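# Move glass beaker from door-side rack to window bench

## Task

Lift the beaker from the drying rack on the shelved bench by the door and set it upright, opening facing up, on the worktop of the shelved bench by the window. It fails if the beaker touches the floor, if it breaks (glass: dropped more than a few centimetres or struck hard), or if the robot topples or is left leaning.

## Robot and tools

ROBOT. TidyBot++: a wheeled base (0.54 m long, 0.50 m wide, 0.38 m tall) on four driven casters, carrying one seven-joint arm with a two-finger gripper. The shoulder sits 0.12 m ahead of the base centre, 0.68 m up. Segments: upper arm 0.42 m, forearm 0.31 m, hand 0.31 m. Cameras: base_camera and wrist_camera (the latter looks along the hand). The arm begins folded, hand pointing down, sticking up to 0.08 m beyond the base front. A downward-pointing hand reaches at most about 0.94 m high, and only near the base.

FRAMES. All positions in metres. Base frame: origin on the floor below the base centre, x forward, y left, z up. hand_pose and hand_target use it and mark the point between the finger pads; the hand's own z axis runs out along the fingers, and the fingers open along its y axis. The odometry frame is the base frame as it was when the scene began; base_odometry (x, y, heading in rad, left positive, -3.142 to 3.142) only counts wheel rotation, so slip looks like travel and drift builds up. base_tilt is in degrees, forward and right positive, about 1 degree of bias.

move. One action plus optional cameras and blocking.
- base: object of relative offsets from where the base currently is, along its axes at the command's start. translate_m (forward +) and strafe_m (left +), each -2 to 2 m; rotate_rad (counter-clockwise from above +), -6.3 to 6.3 rad. Base moves stop after 14 s (time_out).
- joints: object of absolute targets by name, in rad. joint_1_rad (any angle; positive turns the arm clockwise from above, opposite to heading), joint_2_rad -2.249 to 2.249 (shoulder, 0 upright, + leans forward), joint_3_rad (any angle), joint_4_rad -2.579 to 2.579 (elbow, 0 straight, negative bends forward with joint_3 at 3.14), joint_5_rad (any angle), joint_6_rad -2.099 to 2.099 (wrist, negative bends hand forward), joint_7_rad (any angle; + counter-clockwise from above when hand points down; at 1.57 fingers open left/right). Unlimited joints take the short way; for bigger turns send steps below half a turn. gripper_pos 0 (open, gap about 85 mm) to 1 (closed); gap ≈ 85 x (1 - gripper_pos) mm.
- target: one list of seven numbers, an absolute hand pose in the base frame: x, y, z in metres, then quaternion qw, qx, qy, qz. With target, joints may carry only gripper_pos.
- speeds: per-action top speeds: translate_m or strafe_m 0.05-0.5 m/s (give only one when both move), rotate_rad 0.1-1.57 rad/s, gripper_pos 0.234-0.993 per s. Defaults are the maxima.
- cameras: list of base_camera, wrist_camera or all; [] for none.
- blocking: true/omitted waits until everything rests; false returns in about 0.5 s while motion continues.
A move with no action just reports state. Unknown keys make a call invalid; out-of-range values get it refused, and a refusal or an uncommanded stop cancels the rest of that reply's move/wait/finished_scene calls.

wait: seconds 0-10, optional cameras; returns early once motions rest. stop: brakes all your running motions; braked ones read "stopped" and may keep pressing. zoom_image: camera plus region [x0, y0, x1, y1] in pixels from the top-left, at most 504 x 504. finished_scene: the current scene number; irreversible, and the result must already hold with the robot left alone.

RESULTS. "move" gives done or the worst status. base_status, joint_status, hand_status: moving, done, off_target (resting short, maybe still pushing), not_followed (withheld), stopped, contact_stop, time_out, torque_fault, limit_stop_at_motor_heat. hand_status done means within 10 mm and 2 degrees; most hand moves finish within about 3 cm. To correct, add (wanted - hand_pose) to the previous target. To hold a loaded hand still, resend hand_target, not hand_pose. joint_positions shows angles; motor_effort shows percent of max torque with the peak in brackets. on_its_own lists uncommanded behaviour. Messages: "joint command not followed"/"cause:" (self-collision check), "pose unreachable", "ARM HIT", MOTOR HOT, OVER-TEMPERATURE FAULT. The pictures line names image order; images may lag the state slightly.

GRIPPING. When an object halts the fingers they lock with roughly 100-130 N; a target about 0.01 past first contact grips gently. off_target on the gripper means something is held; done at 1 means empty. Closing pushes fingertips about 13 mm further out; closed tips extend 20 mm past the hand point. Loads make the arm sag; never command a joint to its current reading while loaded. A resting object stops hand_pose descending even as commands go lower.

CAUTIONS. The arm does not avoid furniture and keeps pushing if blocked; no check protects the base. Low, close, forward-pointing targets can miss or hit the base. Joint torque limits are 104.5 N m (joints 1-4) and 51.3 N m (5-7); exceeding them freezes the arm for 10 s. Snagging the raised arm while driving, pushing sideways on a raised hand, or swinging a stretched arm can tip the robot; backing off rights a slight lean. Long stretched or loaded holds heat motors. Lower the beaker gently, never release it while moving, avoid hard grips on it while it still rests on the rack, and keep it off the floor.

Each tool is called after "Call:" as name(argument=value, ...), one argument or row to a line, values as JSON.

## Session

Call:
move(
)

Scene clock: 0.00 s.
base_odometry: x=+0.000 y=+0.000 heading=+0.000
base_tilt: forward=+0.5 right=+0.2
base_status: not commanded
joint_positions: joint_1_rad=-0.039 joint_2_rad=-0.381 joint_3_rad=+3.109 joint_4_rad=-2.497 joint_5_rad=-0.001 joint_6_rad=-0.910 joint_7_rad=+1.595 gripper_pos=+0.000
joint_status: not commanded
motor_effort: joint_1_rad=+1 joint_2_rad=+0 joint_3_rad=+0 joint_4_rad=+12 joint_5_rad=+0 joint_6_rad=+0 joint_7_rad=-1
hand_pose: x=+0.2664 y=+0.0110 z=+0.5999 quat_wxyz=(+0.004, +0.997, +0.047, +0.057) (m; base frame)
hand_target: x=+0.2651 y=+0.0109 z=+0.5991 quat_wxyz=(+0.004, +0.997, +0.047, +0.056) (m; base frame)
hand_status: not commanded
pictures: base_camera, wrist_camera
Images, in order (width x height): base_camera 644x364, wrist_camera 644x476.

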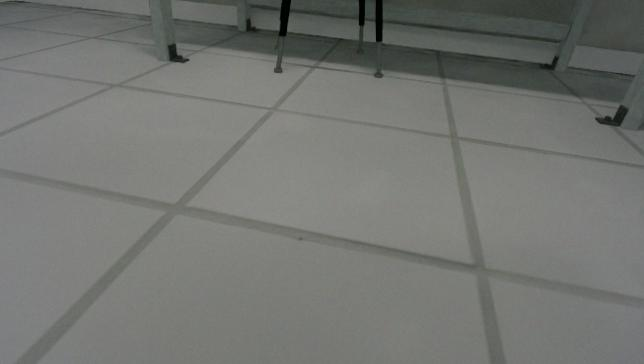

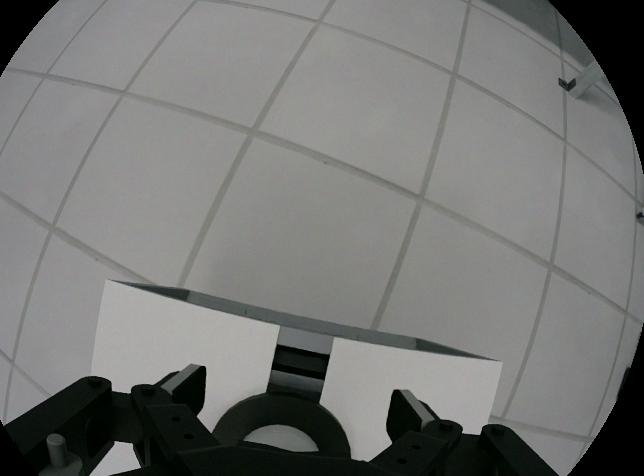

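Call:
move(
  joints={"joint_1_rad":0,"joint_2_rad":-0.38,"joint_3_rad":3.14,"joint_4_rad":-1.2,"joint_5_rad":0,"joint_6_rad":-0.9,"joint_7_rad":1.57},
)

Call:
move(
  base={"rotate_rad":1.2},
)

Call:
move(
  base={"rotate_rad":1.2},
)

Call:
move(
  base={"rotate_rad":1.2},
)

Call:
move(
  base={"rotate_rad":1.2},
)

Scene clock: 5.17 s.
move: done
base_odometry: x=+0.000 y=+0.000 heading=+0.000
base_tilt: forward=+0.5 right=+0.2
base_status: not commanded
joint_positions: joint_1_rad=-0.014 joint_2_rad=-0.381 joint_3_rad=+3.115 joint_4_rad=-1.218 joint_5_rad=-0.001 joint_6_rad=-0.910 joint_7_rad=+1.595 gripper_pos=+0.000
joint_status: all done
motor_effort: joint_1_rad=+1(1) joint_2_rad=-3(6) joint_3_rad=+0(2) joint_4_rad=+15(18) joint_5_rad=+0(2) joint_6_rad=+8(8) joint_7_rad=+0(2)
hand_pose: x=+0.5018 y=+0.0219 z=+1.2280 quat_wxyz=(-0.002, +0.766, +0.027, +0.642) (m; base frame)
hand_target: x=+0.5006 y=+0.0022 z=+1.2407 quat_wxyz=(-0.001, +0.758, +0.000, +0.652) (m; base frame)
hand_status: not commanded
pictures: base_camera, wrist_camera
Images, in order (width x height): base_camera 644x364, wrist_camera 644x476.

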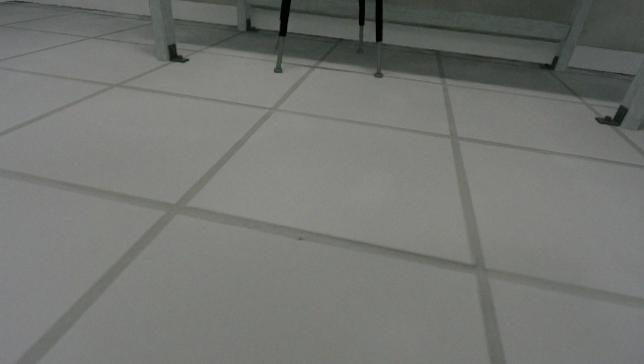

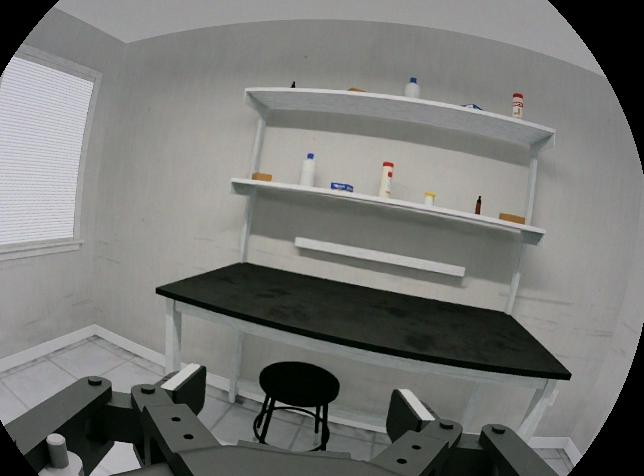

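Scene clock: 7.20 s.
move: done
base_odometry: x=+0.000 y=+0.000 heading=+1.199
base_tilt: forward=+0.5 right=+0.1
base_status: done
joint_positions: joint_1_rad=-0.010 joint_2_rad=-0.381 joint_3_rad=+3.124 joint_4_rad=-1.218 joint_5_rad=-0.001 joint_6_rad=-0.910 joint_7_rad=+1.595 gripper_pos=+0.000
joint_status: not commanded
motor_effort: joint_1_rad=+0(1) joint_2_rad=-2(5) joint_3_rad=+0(2) joint_4_rad=+15(16) joint_5_rad=+0(1) joint_6_rad=+8(8) joint_7_rad=-1(2)
hand_pose: x=+0.5022 y=+0.0153 z=+1.2281 quat_wxyz=(+0.001, +0.766, +0.021, +0.642) (m; base frame)
hand_target: x=+0.5006 y=+0.0022 z=+1.2407 quat_wxyz=(-0.001, +0.758, +0.000, +0.652) (m; base frame)
hand_status: not commanded
pictures: base_camera, wrist_camera
Images, in order (width x height): base_camera 644x364, wrist_camera 644x476.

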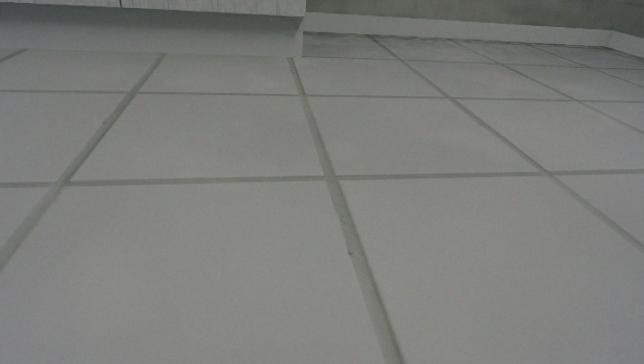

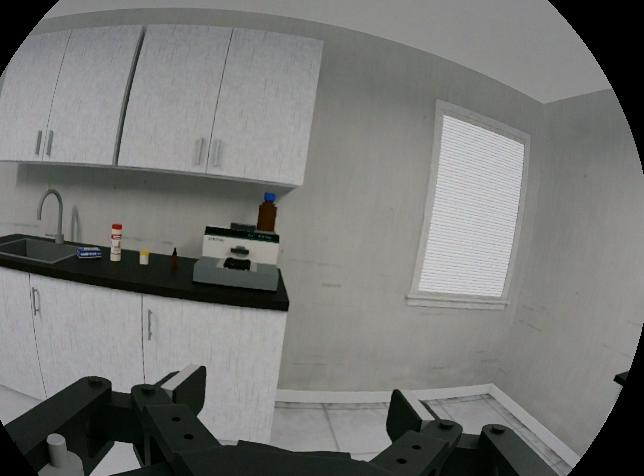

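Scene clock: 9.23 s.
move: done
base_odometry: x=+0.000 y=+0.000 heading=+2.398
base_tilt: forward=+0.5 right=+0.1
base_status: done
joint_positions: joint_1_rad=-0.008 joint_2_rad=-0.381 joint_3_rad=+3.127 joint_4_rad=-1.218 joint_5_rad=-0.001 joint_6_rad=-0.910 joint_7_rad=+1.595 gripper_pos=+0.000
joint_status: not commanded
motor_effort: joint_1_rad=+0(1) joint_2_rad=-3(5) joint_3_rad=+0(2) joint_4_rad=+15(16) joint_5_rad=+0(2) joint_6_rad=+8(8) joint_7_rad=-1(2)
hand_pose: x=+0.5023 y=+0.0133 z=+1.2281 quat_wxyz=(+0.002, +0.767, +0.020, +0.642) (m; base frame)
hand_target: x=+0.5006 y=+0.0022 z=+1.2407 quat_wxyz=(-0.001, +0.758, +0.000, +0.652) (m; base frame)
hand_status: not commanded
pictures: base_camera, wrist_camera
Images, in order (width x height): base_camera 644x364, wrist_camera 644x476.

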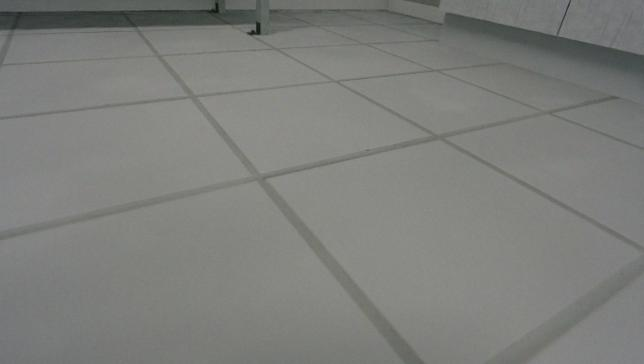

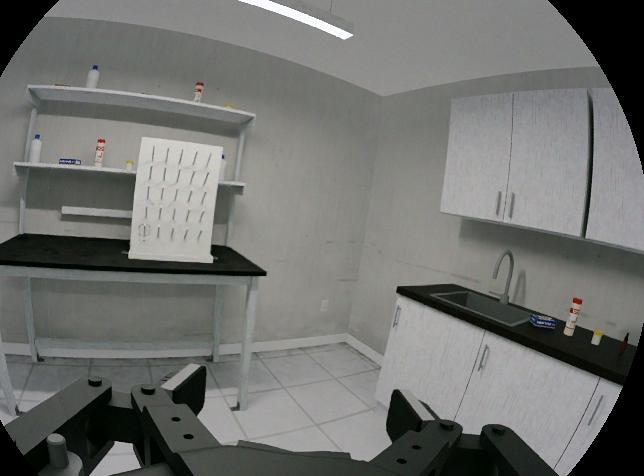

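Scene clock: 11.27 s.
move: done
base_odometry: x=+0.000 y=+0.000 heading=-2.686
base_tilt: forward=+0.5 right=+0.2
base_status: done
joint_positions: joint_1_rad=-0.008 joint_2_rad=-0.381 joint_3_rad=+3.128 joint_4_rad=-1.218 joint_5_rad=-0.001 joint_6_rad=-0.910 joint_7_rad=+1.595 gripper_pos=+0.000
joint_status: not commanded
motor_effort: joint_1_rad=+0(1) joint_2_rad=-3(5) joint_3_rad=-1(2) joint_4_rad=+15(16) joint_5_rad=+1(2) joint_6_rad=+7(9) joint_7_rad=-1(2)
hand_pose: x=+0.5023 y=+0.0122 z=+1.2281 quat_wxyz=(+0.002, +0.767, +0.019, +0.642) (m; base frame)
hand_target: x=+0.5006 y=+0.0022 z=+1.2407 quat_wxyz=(-0.001, +0.758, +0.000, +0.652) (m; base frame)
hand_status: not commanded
pictures: base_camera, wrist_camera
Images, in order (width x height): base_camera 644x364, wrist_camera 644x476.

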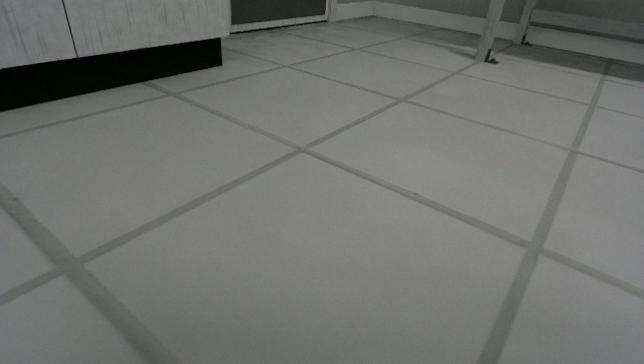

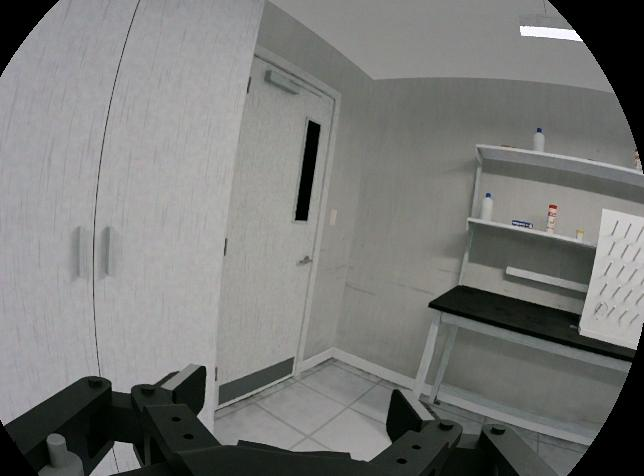

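Scene clock: 13.30 s.
move: done
base_odometry: x=+0.000 y=+0.000 heading=-1.487
base_tilt: forward=+0.5 right=+0.1
base_status: done
joint_positions: joint_1_rad=-0.007 joint_2_rad=-0.381 joint_3_rad=+3.129 joint_4_rad=-1.218 joint_5_rad=-0.001 joint_6_rad=-0.910 joint_7_rad=+1.595 gripper_pos=+0.000
joint_status: not commanded
motor_effort: joint_1_rad=+0(1) joint_2_rad=-3(5) joint_3_rad=+0(2) joint_4_rad=+15(16) joint_5_rad=+0(1) joint_6_rad=+7(8) joint_7_rad=-1(2)
hand_pose: x=+0.5023 y=+0.0116 z=+1.2281 quat_wxyz=(+0.003, +0.767, +0.018, +0.642) (m; base frame)
hand_target: x=+0.5006 y=+0.0022 z=+1.2407 quat_wxyz=(-0.001, +0.758, +0.000, +0.652) (m; base frame)
hand_status: not commanded
pictures: base_camera, wrist_camera
Images, in order (width x height): base_camera 644x364, wrist_camera 644x476.

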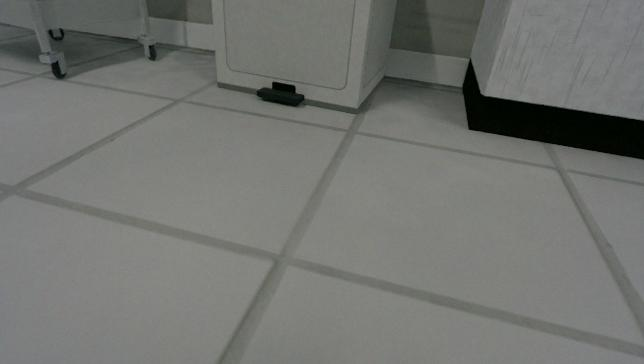

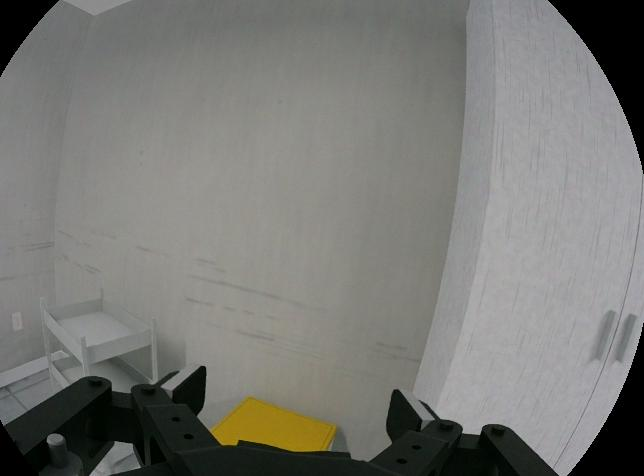

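Call:
move(
  base={"rotate_rad":-1.95},
)

Call:
zoom_image(
  camera="wrist_camera",
  region=[200, 80, 440, 280],
)

Scene clock: 17.13 s.
move: done
base_odometry: x=+0.000 y=+0.000 heading=+2.847
base_tilt: forward=+0.5 right=+0.1
base_status: done
joint_positions: joint_1_rad=-0.006 joint_2_rad=-0.381 joint_3_rad=+3.131 joint_4_rad=-1.218 joint_5_rad=-0.001 joint_6_rad=-0.910 joint_7_rad=+1.595 gripper_pos=+0.000
joint_status: not commanded
motor_effort: joint_1_rad=+1(1) joint_2_rad=-4(6) joint_3_rad=+0(2) joint_4_rad=+15(16) joint_5_rad=+0(1) joint_6_rad=+7(8) joint_7_rad=-1(2)
hand_pose: x=+0.5024 y=+0.0098 z=+1.2282 quat_wxyz=(+0.003, +0.767, +0.017, +0.642) (m; base frame)
hand_target: x=+0.5006 y=+0.0022 z=+1.2407 quat_wxyz=(-0.001, +0.758, +0.000, +0.652) (m; base frame)
hand_status: not commanded
pictures: base_camera, wrist_camera
Images, in order (width x height): base_camera 644x364, wrist_camera 644x476.

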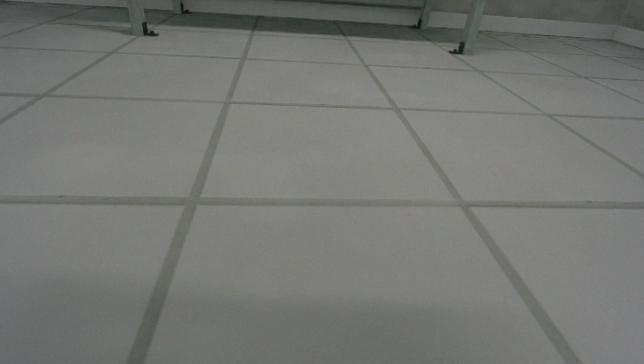

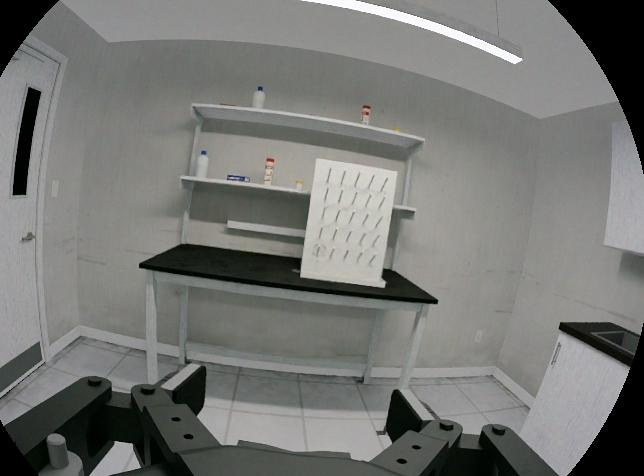

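Scaled by 2.100.

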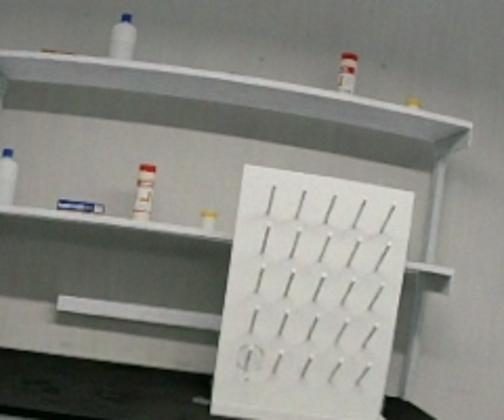

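Call:
move(
  base={"translate_m":0.9},
)

Call:
zoom_image(
  camera="wrist_camera",
  region=[260, 100, 500, 300],
)

Scene clock: 29.03 s.
move: done
base_odometry: x=-0.861 y=+0.261 heading=+2.846
base_tilt: forward=+0.6 right=+0.1
base_status: done
joint_positions: joint_1_rad=-0.006 joint_2_rad=-0.380 joint_3_rad=+3.131 joint_4_rad=-1.216 joint_5_rad=-0.001 joint_6_rad=-0.910 joint_7_rad=+1.595 gripper_pos=+0.000
joint_status: not commanded
motor_effort: joint_1_rad=+1(1) joint_2_rad=-4(6) joint_3_rad=+0(1) joint_4_rad=+15(16) joint_5_rad=+0(1) joint_6_rad=+8(8) joint_7_rad=-2(2)
hand_pose: x=+0.5025 y=+0.0098 z=+1.2290 quat_wxyz=(+0.003, +0.766, +0.017, +0.642) (m; base frame)
hand_target: x=+0.5006 y=+0.0022 z=+1.2407 quat_wxyz=(-0.001, +0.758, +0.000, +0.652) (m; base frame)
hand_status: not commanded
pictures: base_camera, wrist_camera
Images, in order (width x height): base_camera 644x364, wrist_camera 644x476.

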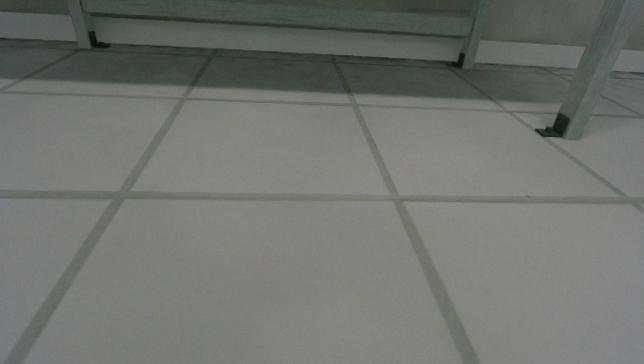

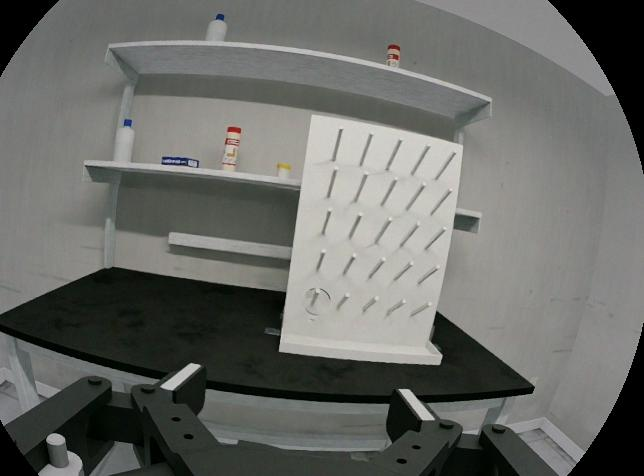

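Scaled by 2.100.

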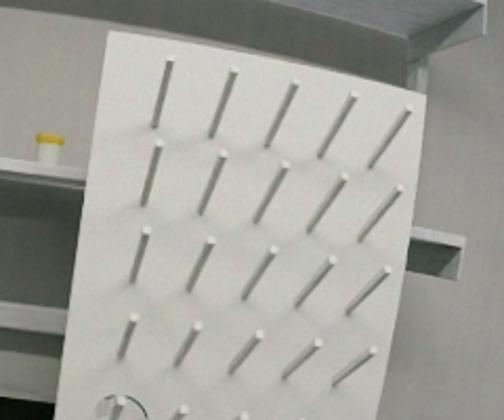

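Call:
move(
  base={"translate_m":0.25},
  joints={"joint_1_rad":0,"joint_2_rad":-0.5,"joint_3_rad":3.14,"joint_4_rad":-1.6,"joint_5_rad":0,"joint_6_rad":-0.75,"joint_7_rad":1.57},
)

Call:
zoom_image(
  camera="wrist_camera",
  region=[200, 150, 440, 350],
)

Scene clock: 32.77 s.
move: done
base_odometry: x=-1.101 y=+0.334 heading=+2.846
base_tilt: forward=+0.6 right=+0.1
base_status: done
joint_positions: joint_1_rad=-0.006 joint_2_rad=-0.481 joint_3_rad=+3.131 joint_4_rad=-1.575 joint_5_rad=-0.001 joint_6_rad=-0.837 joint_7_rad=+1.595 gripper_pos=+0.000
joint_status: all done
motor_effort: joint_1_rad=+0(1) joint_2_rad=-2(6) joint_3_rad=+0(2) joint_4_rad=+17(19) joint_5_rad=+0(2) joint_6_rad=+7(9) joint_7_rad=-1(2)
hand_pose: x=+0.4948 y=+0.0094 z=+1.0894 quat_wxyz=(+0.004, +0.822, +0.017, +0.569) (m; base frame)
hand_target: x=+0.4967 y=+0.0022 z=+1.1079 quat_wxyz=(+0.000, +0.799, +0.000, +0.602) (m; base frame)
hand_status: not commanded
pictures: base_camera, wrist_camera
Images, in order (width x height): base_camera 644x364, wrist_camera 644x476.

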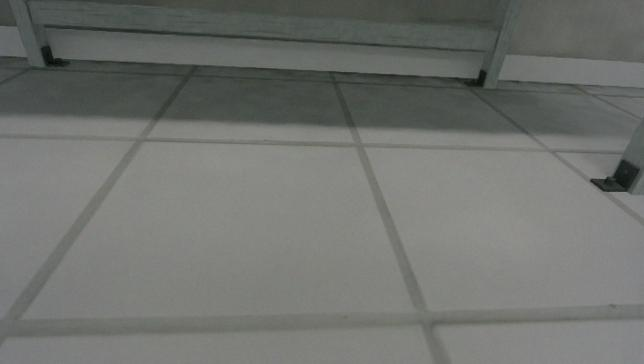

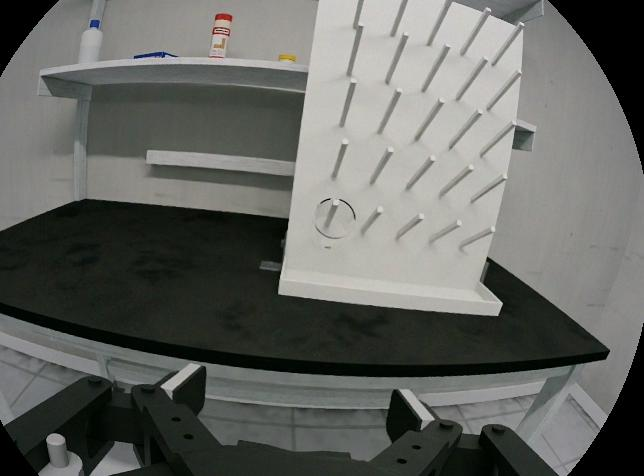

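Scaled by 2.100.

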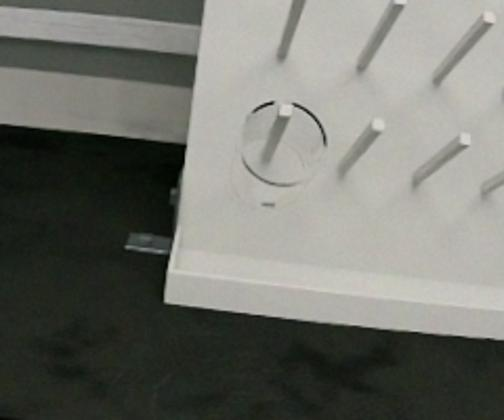

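Call:
move(
  target=[0.6, 0.3, 1.05, 0.5, 0.5, -0.5, 0.5],
)

Scene clock: 41.40 s.
move: off_target
base_odometry: x=-1.101 y=+0.334 heading=+2.846
base_tilt: forward=+0.6 right=+0.1
base_status: not commanded
joint_positions: joint_1_rad=+2.068 joint_2_rad=-1.186 joint_3_rad=+2.905 joint_4_rad=-0.314 joint_5_rad=-0.438 joint_6_rad=-2.016 joint_7_rad=+0.897 gripper_pos=+0.000
joint_status: not commanded
motor_effort: joint_1_rad=+0(2) joint_2_rad=+38(42) joint_3_rad=+3(5) joint_4_rad=-8(18) joint_5_rad=+4(5) joint_6_rad=+7(9) joint_7_rad=+0(2)
hand_pose: x=+0.4637 y=+0.2443 z=+1.1140 quat_wxyz=(+0.503, +0.424, -0.443, +0.609) (m; base frame)
hand_target: x=+0.4676 y=+0.2512 z=+1.0799 quat_wxyz=(+0.485, +0.430, -0.463, +0.605) (m; base frame)
hand_status: off_target (0.161 m and 16.7 deg from the pose sent, 0.312 m and 92.9 deg at the start; a joint's target at an end of its range on 90 of 99 steps)
pictures: base_camera, wrist_camera
Images, in order (width x height): base_camera 644x364, wrist_camera 644x476.

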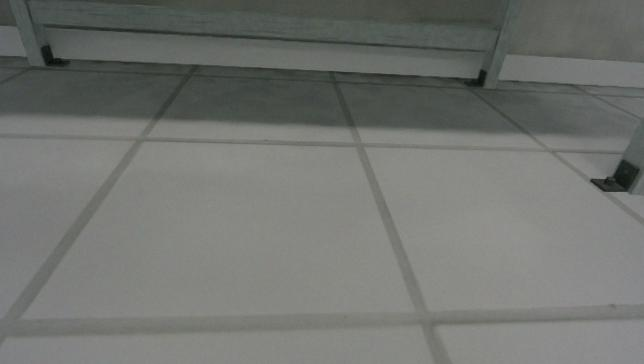

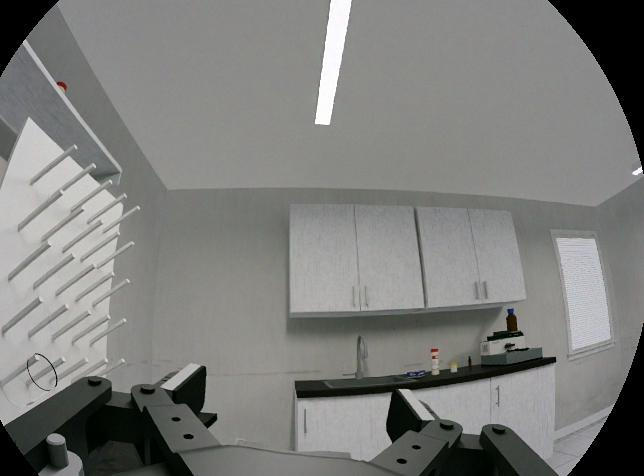

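Call:
move(
  base={"strafe_m":0.33},
  joints={"joint_1_rad":0,"joint_2_rad":-0.2,"joint_3_rad":3.14,"joint_4_rad":-1.6,"joint_5_rad":1.2,"joint_6_rad":-1.5,"joint_7_rad":-0.1},
)

Call:
move(
  joints={"joint_1_rad":0,"joint_2_rad":0.2,"joint_3_rad":3.14,"joint_4_rad":-1.6,"joint_5_rad":1.57,"joint_6_rad":-1.57,"joint_7_rad":-0.23},
)

Scene clock: 51.30 s.
move: done
base_odometry: x=-1.197 y=+0.018 heading=+2.845
base_tilt: forward=+0.5 right=+0.1
base_status: done
joint_positions: joint_1_rad=+0.013 joint_2_rad=-0.220 joint_3_rad=+3.116 joint_4_rad=-1.573 joint_5_rad=+1.114 joint_6_rad=-1.572 joint_7_rad=-0.040 gripper_pos=+0.000
joint_status: all done
motor_effort: joint_1_rad=+0(4) joint_2_rad=-7(40) joint_3_rad=-1(5) joint_4_rad=+14(15) joint_5_rad=+8(9) joint_6_rad=+1(8) joint_7_rad=-2(2)
hand_pose: x=+0.3667 y=-0.2733 z=+1.0273 quat_wxyz=(+0.297, +0.546, -0.644, +0.446) (m; base frame)
hand_target: x=+0.3865 y=-0.2878 z=+1.0402 quat_wxyz=(+0.304, +0.529, -0.626, +0.485) (m; base frame)
hand_status: not commanded
pictures: base_camera, wrist_camera
Images, in order (width x height): base_camera 644x364, wrist_camera 644x476.

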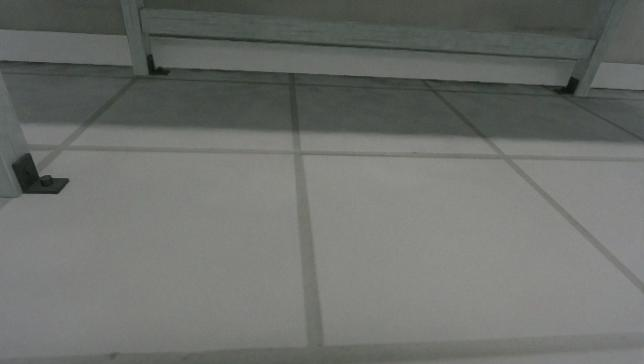

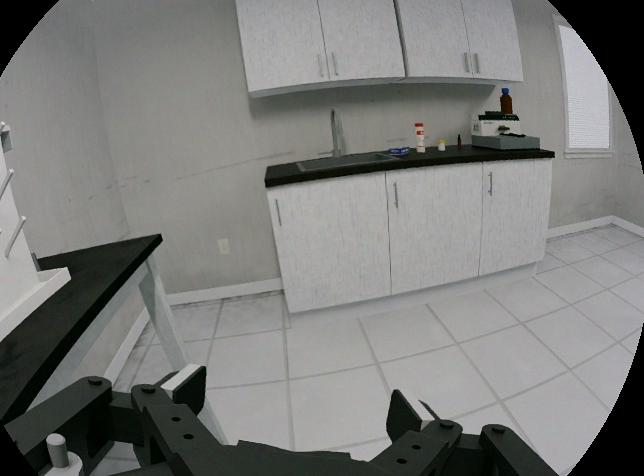

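Scene clock: 53.13 s.
move: done
base_odometry: x=-1.197 y=+0.018 heading=+2.845
base_tilt: forward=+0.5 right=+0.1
base_status: not commanded
joint_positions: joint_1_rad=+0.012 joint_2_rad=+0.174 joint_3_rad=+3.117 joint_4_rad=-1.575 joint_5_rad=+1.482 joint_6_rad=-1.572 joint_7_rad=-0.170 gripper_pos=+0.000
joint_status: all done
motor_effort: joint_1_rad=+1(2) joint_2_rad=-19(23) joint_3_rad=+0(2) joint_4_rad=+13(15) joint_5_rad=+9(11) joint_6_rad=-4(5) joint_7_rad=-1(2)
hand_pose: x=+0.4994 y=-0.3058 z=+1.0119 quat_wxyz=(+0.480, +0.523, -0.521, +0.474) (m; base frame)
hand_target: x=+0.5093 y=-0.3098 z=+1.0220 quat_wxyz=(+0.499, +0.501, -0.500, +0.500) (m; base frame)
hand_status: not commanded
pictures: base_camera, wrist_camera
Images, in order (width x height): base_camera 644x364, wrist_camera 644x476.

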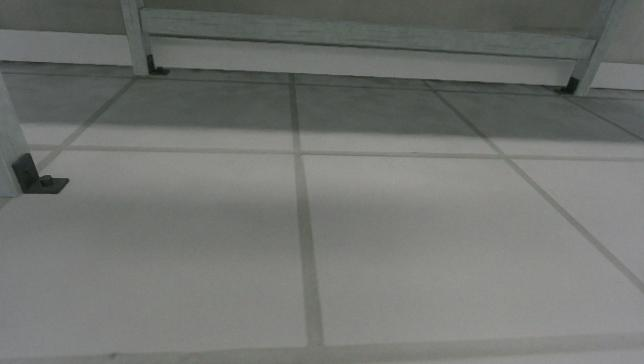

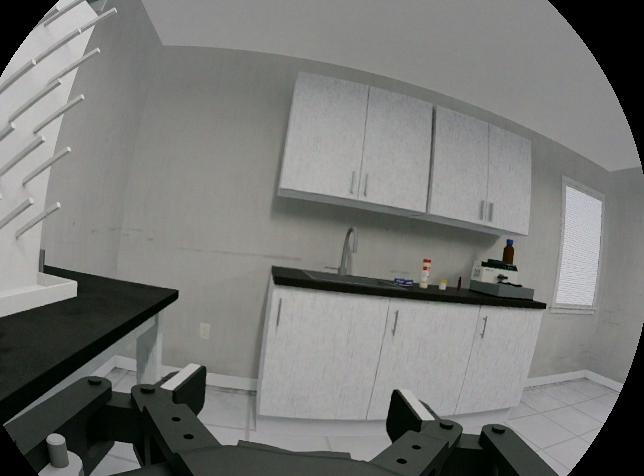

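Call:
move(
  base={"strafe_m":0.22},
  joints={"joint_1_rad":0,"joint_2_rad":0.4,"joint_3_rad":3.14,"joint_4_rad":-1.4,"joint_5_rad":1.65,"joint_6_rad":-1.57,"joint_7_rad":-0.3},
)

Call:
zoom_image(
  camera="wrist_camera",
  region=[0, 100, 240, 400],
)

Scene clock: 56.47 s.
move: done
base_odometry: x=-1.261 y=-0.192 heading=+2.845
base_tilt: forward=+0.5 right=+0.2
base_status: done
joint_positions: joint_1_rad=-0.003 joint_2_rad=+0.369 joint_3_rad=+3.124 joint_4_rad=-1.421 joint_5_rad=+1.564 joint_6_rad=-1.572 joint_7_rad=-0.241 gripper_pos=+0.000
joint_status: all done
motor_effort: joint_1_rad=+0(3) joint_2_rad=-25(27) joint_3_rad=+1(3) joint_4_rad=+14(15) joint_5_rad=+9(11) joint_6_rad=-4(5) joint_7_rad=-1(2)
hand_pose: x=+0.5825 y=-0.3034 z=+1.0016 quat_wxyz=(+0.487, +0.502, -0.504, +0.506) (m; base frame)
hand_target: x=+0.5952 y=-0.3089 z=+1.0213 quat_wxyz=(+0.495, +0.468, -0.492, +0.542) (m; base frame)
hand_status: not commanded
pictures: base_camera, wrist_camera
Images, in order (width x height): base_camera 644x364, wrist_camera 644x476.

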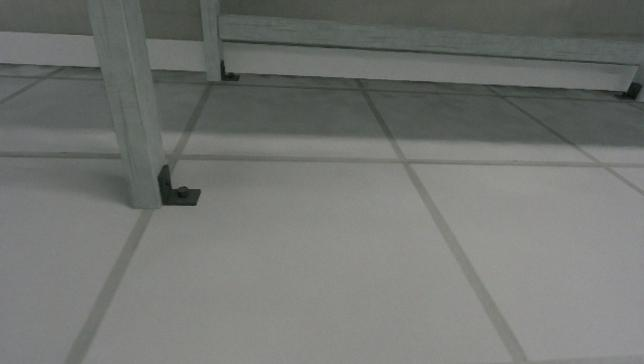

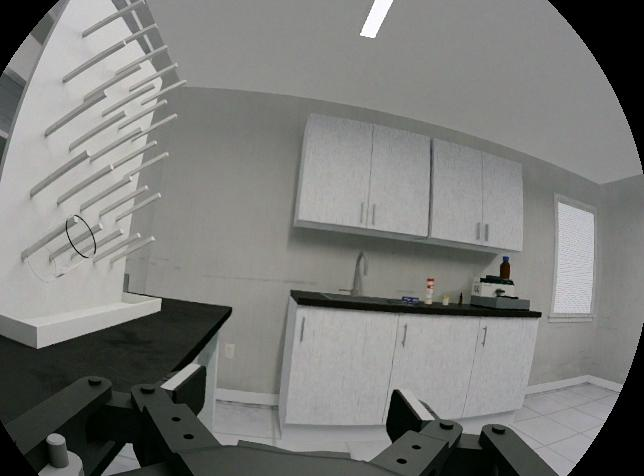

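Scaled by 1.680.

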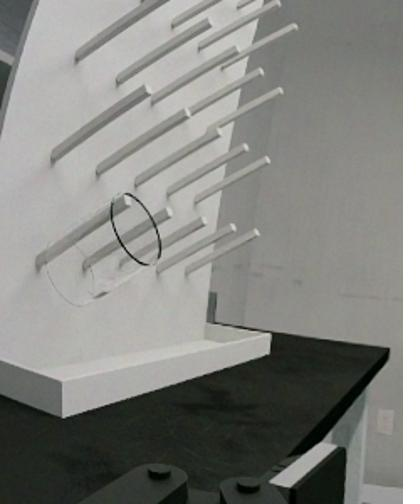

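Call:
move(
  base={"translate_m":0.2},
  joints={"joint_1_rad":0,"joint_2_rad":0.6,"joint_3_rad":3.14,"joint_4_rad":-1.4,"joint_5_rad":1.65,"joint_6_rad":-1.57,"joint_7_rad":-0.5},
)

Call:
zoom_image(
  camera="wrist_camera",
  region=[0, 100, 300, 400],
)

Scene clock: 62.00 s.
move: off_target
base_odometry: x=-1.453 y=-0.134 heading=+2.846
base_tilt: forward=+0.6 right=+0.2
base_status: done
joint_positions: joint_1_rad=-0.002 joint_2_rad=+0.474 joint_3_rad=+3.124 joint_4_rad=-1.362 joint_5_rad=+1.571 joint_6_rad=-1.570 joint_7_rad=-0.440 gripper_pos=+0.000
joint_status: joint_2_rad off_target (ended at +0.474, target +0.600); the others done
motor_effort: joint_1_rad=+1(2) joint_2_rad=-13(26) joint_3_rad=+2(3) joint_4_rad=+5(15) joint_5_rad=+9(15) joint_6_rad=-4(9) joint_7_rad=-1(2)
hand_pose: x=+0.6199 y=-0.3037 z=+0.9712 quat_wxyz=(+0.448, +0.461, -0.539, +0.544) (m; base frame)
hand_target: x=+0.6531 y=-0.3089 z=+0.9200 quat_wxyz=(+0.490, +0.474, -0.490, +0.544) (m; base frame)
hand_status: not commanded
pictures: base_camera, wrist_camera
Images, in order (width x height): base_camera 644x364, wrist_camera 644x476.

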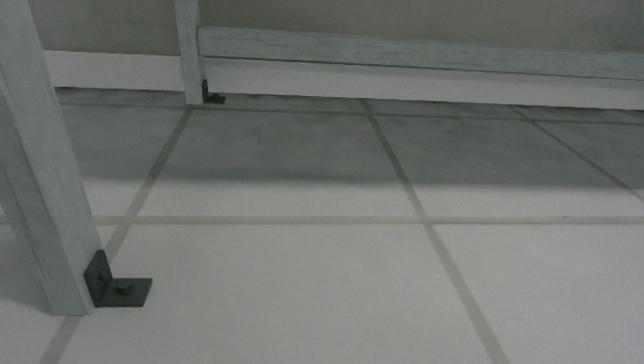

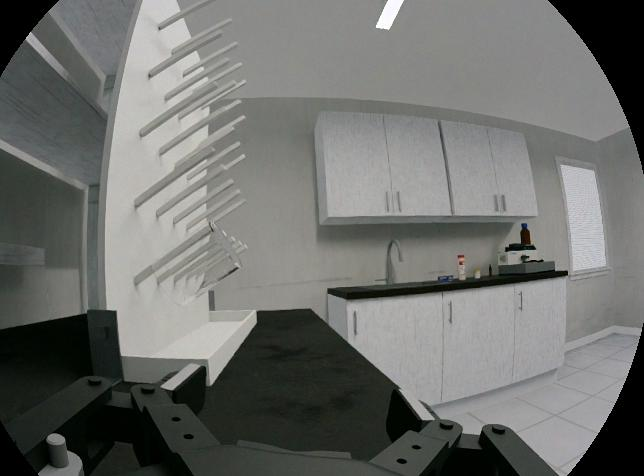

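Scaled by 1.680.

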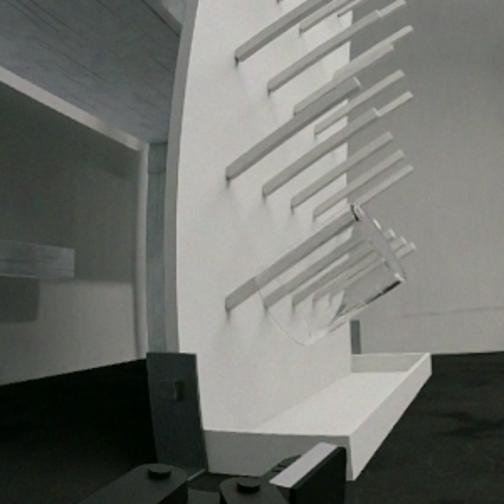

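Call:
move(
  joints={"joint_1_rad":0,"joint_2_rad":0.35,"joint_3_rad":3.14,"joint_4_rad":-1.4,"joint_5_rad":1.65,"joint_6_rad":-1.57,"joint_7_rad":-0.3},
)

Call:
zoom_image(
  camera="wrist_camera",
  region=[0, 100, 300, 400],
)

Scene clock: 65.40 s.
move: done
base_odometry: x=-1.453 y=-0.134 heading=+2.846
base_tilt: forward=+0.6 right=+0.1
base_status: not commanded
joint_positions: joint_1_rad=-0.002 joint_2_rad=+0.370 joint_3_rad=+3.124 joint_4_rad=-1.387 joint_5_rad=+1.572 joint_6_rad=-1.570 joint_7_rad=-0.358 gripper_pos=+0.000
joint_status: all done
motor_effort: joint_1_rad=+0(1) joint_2_rad=-27(30) joint_3_rad=+1(2) joint_4_rad=+13(14) joint_5_rad=+9(10) joint_6_rad=-3(6) joint_7_rad=+0(2)
hand_pose: x=+0.5861 y=-0.3038 z=+1.0140 quat_wxyz=(+0.449, +0.462, -0.538, +0.544) (m; base frame)
hand_target: x=+0.5776 y=-0.3089 z=+1.0447 quat_wxyz=(+0.482, +0.455, -0.505, +0.553) (m; base frame)
hand_status: not commanded
pictures: base_camera, wrist_camera
Images, in order (width x height): base_camera 644x364, wrist_camera 644x476.

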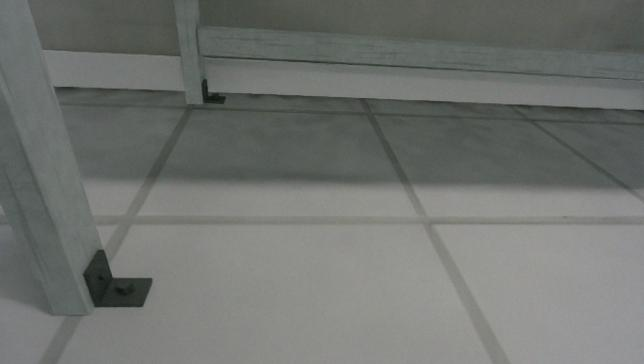

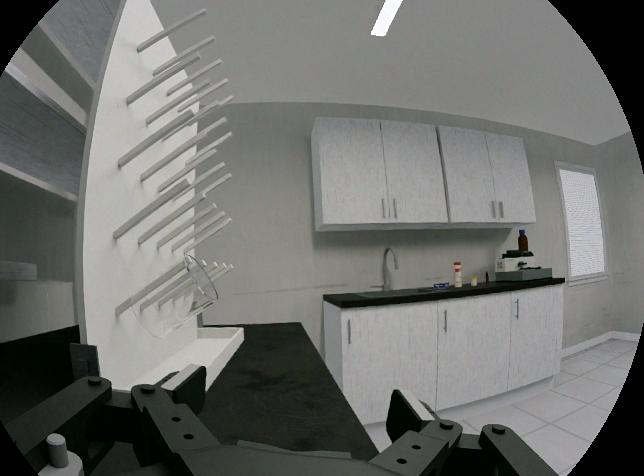

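Scaled by 1.680.

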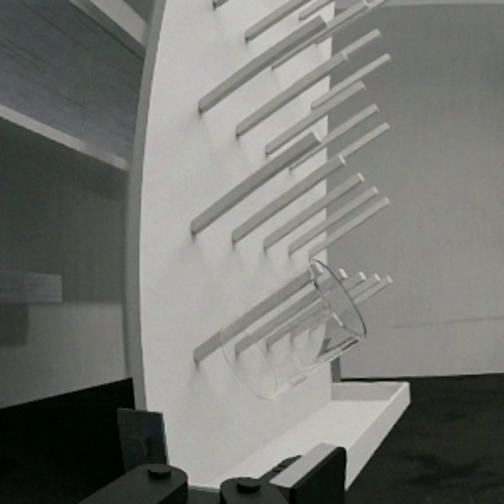

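Call:
move(
  base={"strafe_m":-0.15},
  joints={"joint_1_rad":-0.2,"joint_2_rad":0.35,"joint_3_rad":3.14,"joint_4_rad":-1.23,"joint_5_rad":1.42,"joint_6_rad":-1.72,"joint_7_rad":2.15},
)

Call:
move(
  base={"translate_m":0.2},
)

Scene clock: 78.80 s.
move: done
base_odometry: x=-1.409 y=+0.010 heading=+2.846
base_tilt: forward=+0.6 right=+0.1
base_status: done
joint_positions: joint_1_rad=-0.190 joint_2_rad=+0.370 joint_3_rad=+3.128 joint_4_rad=-1.250 joint_5_rad=+1.504 joint_6_rad=-1.650 joint_7_rad=+2.091 gripper_pos=+0.000
joint_status: all done
motor_effort: joint_1_rad=+0(3) joint_2_rad=-25(27) joint_3_rad=+1(3) joint_4_rad=+14(15) joint_5_rad=+9(10) joint_6_rad=-2(5) joint_7_rad=-1(2)
hand_pose: x=+0.6130 y=-0.2151 z=+1.0370 quat_wxyz=(+0.665, +0.687, +0.249, -0.154) (m; base frame)
hand_target: x=+0.5833 y=-0.2149 z=+1.0278 quat_wxyz=(+0.627, +0.717, +0.246, -0.181) (m; base frame)
hand_status: not commanded
pictures: base_camera, wrist_camera
Images, in order (width x height): base_camera 644x364, wrist_camera 644x476.

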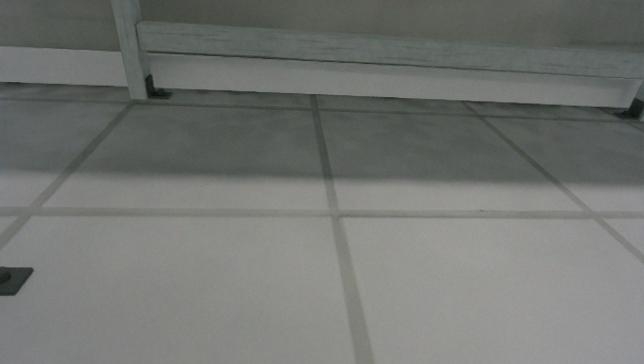

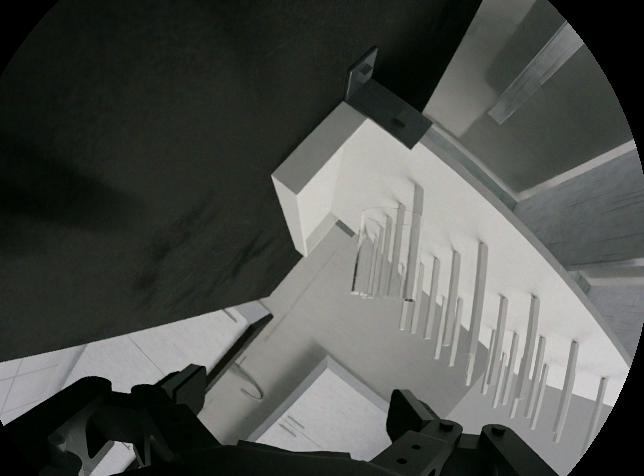

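Scene clock: 80.40 s.
move: done
base_odometry: x=-1.601 y=+0.068 heading=+2.846
base_tilt: forward=+0.6 right=+0.1
base_status: done
joint_positions: joint_1_rad=-0.190 joint_2_rad=+0.366 joint_3_rad=+3.128 joint_4_rad=-1.249 joint_5_rad=+1.501 joint_6_rad=-1.656 joint_7_rad=+2.092 gripper_pos=+0.000
joint_status: not commanded
motor_effort: joint_1_rad=+0(1) joint_2_rad=-25(29) joint_3_rad=+1(2) joint_4_rad=+13(15) joint_5_rad=+9(10) joint_6_rad=-2(3) joint_7_rad=-1(2)
hand_pose: x=+0.6097 y=-0.2155 z=+1.0387 quat_wxyz=(+0.664, +0.689, +0.246, -0.154) (m; base frame)
hand_target: x=+0.5833 y=-0.2149 z=+1.0278 quat_wxyz=(+0.627, +0.717, +0.246, -0.181) (m; base frame)
hand_status: not commanded
pictures: base_camera, wrist_camera
Images, in order (width x height): base_camera 644x364, wrist_camera 644x476.

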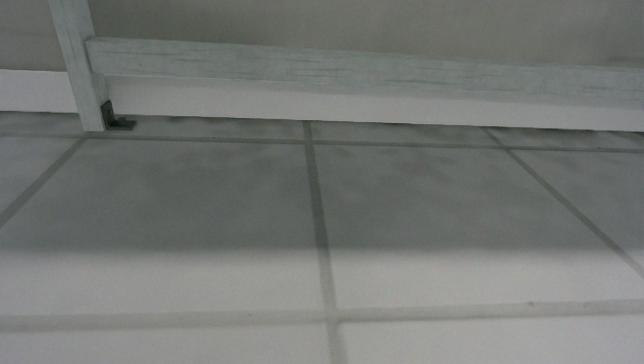

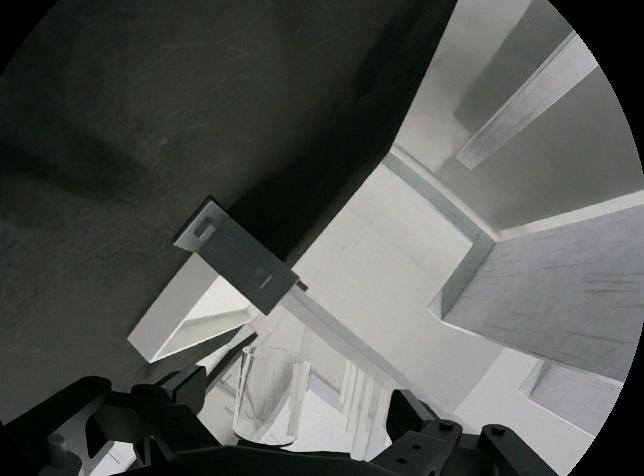

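Call:
move(
  target=[0.53, -0.215, 1.06, 0.615, 0.733, 0.188, -0.2245],
)

Scene clock: 85.30 s.
move: off_target
base_odometry: x=-1.601 y=+0.068 heading=+2.846
base_tilt: forward=+0.6 right=+0.1
base_status: not commanded
joint_positions: joint_1_rad=-0.429 joint_2_rad=+0.366 joint_3_rad=+3.492 joint_4_rad=-1.188 joint_5_rad=+1.404 joint_6_rad=-1.707 joint_7_rad=+2.173 gripper_pos=+0.000
joint_status: not commanded
motor_effort: joint_1_rad=+1(1) joint_2_rad=-23(26) joint_3_rad=+3(3) joint_4_rad=+13(14) joint_5_rad=+9(9) joint_6_rad=-1(3) joint_7_rad=-1(2)
hand_pose: x=+0.5625 y=-0.2134 z=+1.0697 quat_wxyz=(+0.659, +0.698, +0.193, -0.204) (m; base frame)
hand_target: x=+0.5300 y=-0.2150 z=+1.0600 quat_wxyz=(+0.615, +0.733, +0.188, -0.224) (m; base frame)
hand_status: off_target (0.034 m and 6.9 deg from the pose sent, 0.082 m and 12.9 deg at the start)
pictures: base_camera, wrist_camera
Images, in order (width x height): base_camera 644x364, wrist_camera 644x476.

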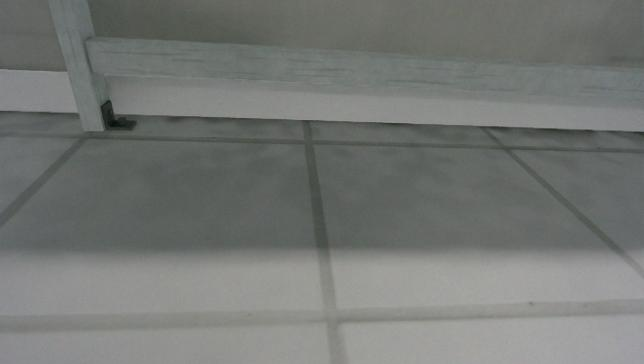

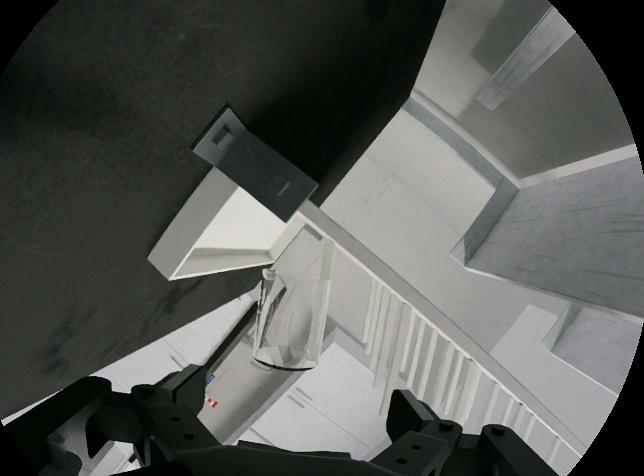

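Call:
move(
  target=[0.50, -0.315, 1.054, 0.615, 0.733, 0.188, -0.2245],
)

Scene clock: 89.10 s.
move: off_target
base_odometry: x=-1.601 y=+0.068 heading=+2.846
base_tilt: forward=+0.6 right=+0.1
base_status: not commanded
joint_positions: joint_1_rad=-0.211 joint_2_rad=+0.253 joint_3_rad=+3.476 joint_4_rad=-1.294 joint_5_rad=+1.403 joint_6_rad=-1.646 joint_7_rad=+2.174 gripper_pos=+0.000
joint_status: not commanded
motor_effort: joint_1_rad=+0(2) joint_2_rad=-20(25) joint_3_rad=+2(4) joint_4_rad=+14(14) joint_5_rad=+9(9) joint_6_rad=-2(2) joint_7_rad=-2(2)
hand_pose: x=+0.4816 y=-0.3164 z=+1.0723 quat_wxyz=(+0.628, +0.724, +0.143, -0.249) (m; base frame)
hand_target: x=+0.5000 y=-0.3150 z=+1.0540 quat_wxyz=(+0.615, +0.733, +0.188, -0.224) (m; base frame)
hand_status: off_target (0.026 m and 6.2 deg from the pose sent, 0.120 m and 6.9 deg at the start)
pictures: base_camera, wrist_camera
Images, in order (width x height): base_camera 644x364, wrist_camera 644x476.

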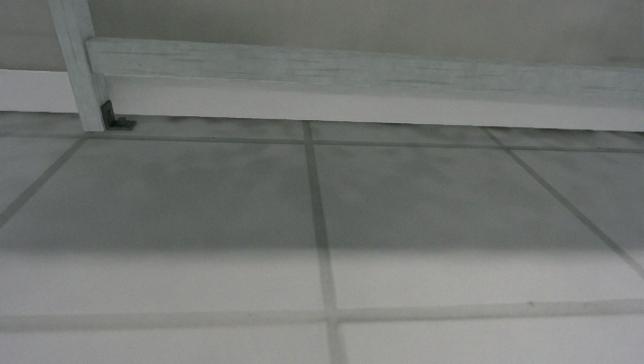

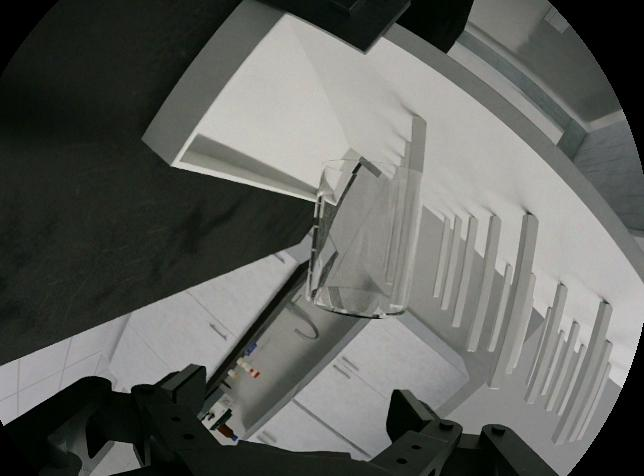

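Call:
move(
  target=[0.565, -0.325, 1.045, 0.600, 0.747, 0.2305, -0.173],
)

Scene clock: 93.47 s.
move: off_target
base_odometry: x=-1.601 y=+0.068 heading=+2.846
base_tilt: forward=+0.6 right=+0.1
base_status: not commanded
joint_positions: joint_1_rad=-0.209 joint_2_rad=+0.277 joint_3_rad=+3.495 joint_4_rad=-1.190 joint_5_rad=+1.300 joint_6_rad=-1.501 joint_7_rad=+2.235 gripper_pos=+0.000
joint_status: not commanded
motor_effort: joint_1_rad=+1(1) joint_2_rad=-21(22) joint_3_rad=+2(3) joint_4_rad=+14(15) joint_5_rad=+9(9) joint_6_rad=-1(2) joint_7_rad=-1(2)
hand_pose: x=+0.5365 y=-0.3194 z=+1.0713 quat_wxyz=(+0.621, +0.739, +0.189, -0.179) (m; base frame)
hand_target: x=+0.5650 y=-0.3250 z=+1.0450 quat_wxyz=(+0.600, +0.747, +0.230, -0.173) (m; base frame)
hand_status: off_target (0.039 m and 5.4 deg from the pose sent, 0.088 m and 13.9 deg at the start)
pictures: base_camera, wrist_camera
Images, in order (width x height): base_camera 644x364, wrist_camera 644x476.

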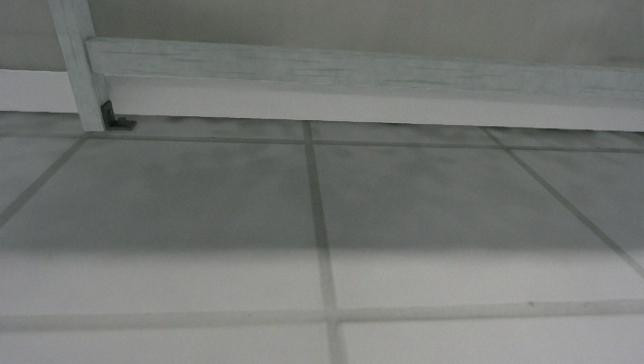

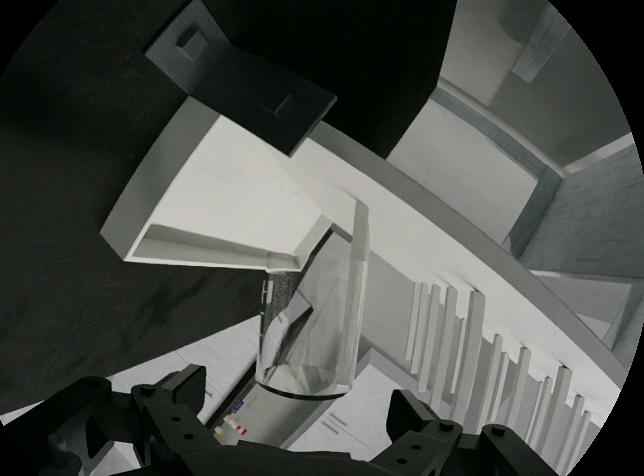

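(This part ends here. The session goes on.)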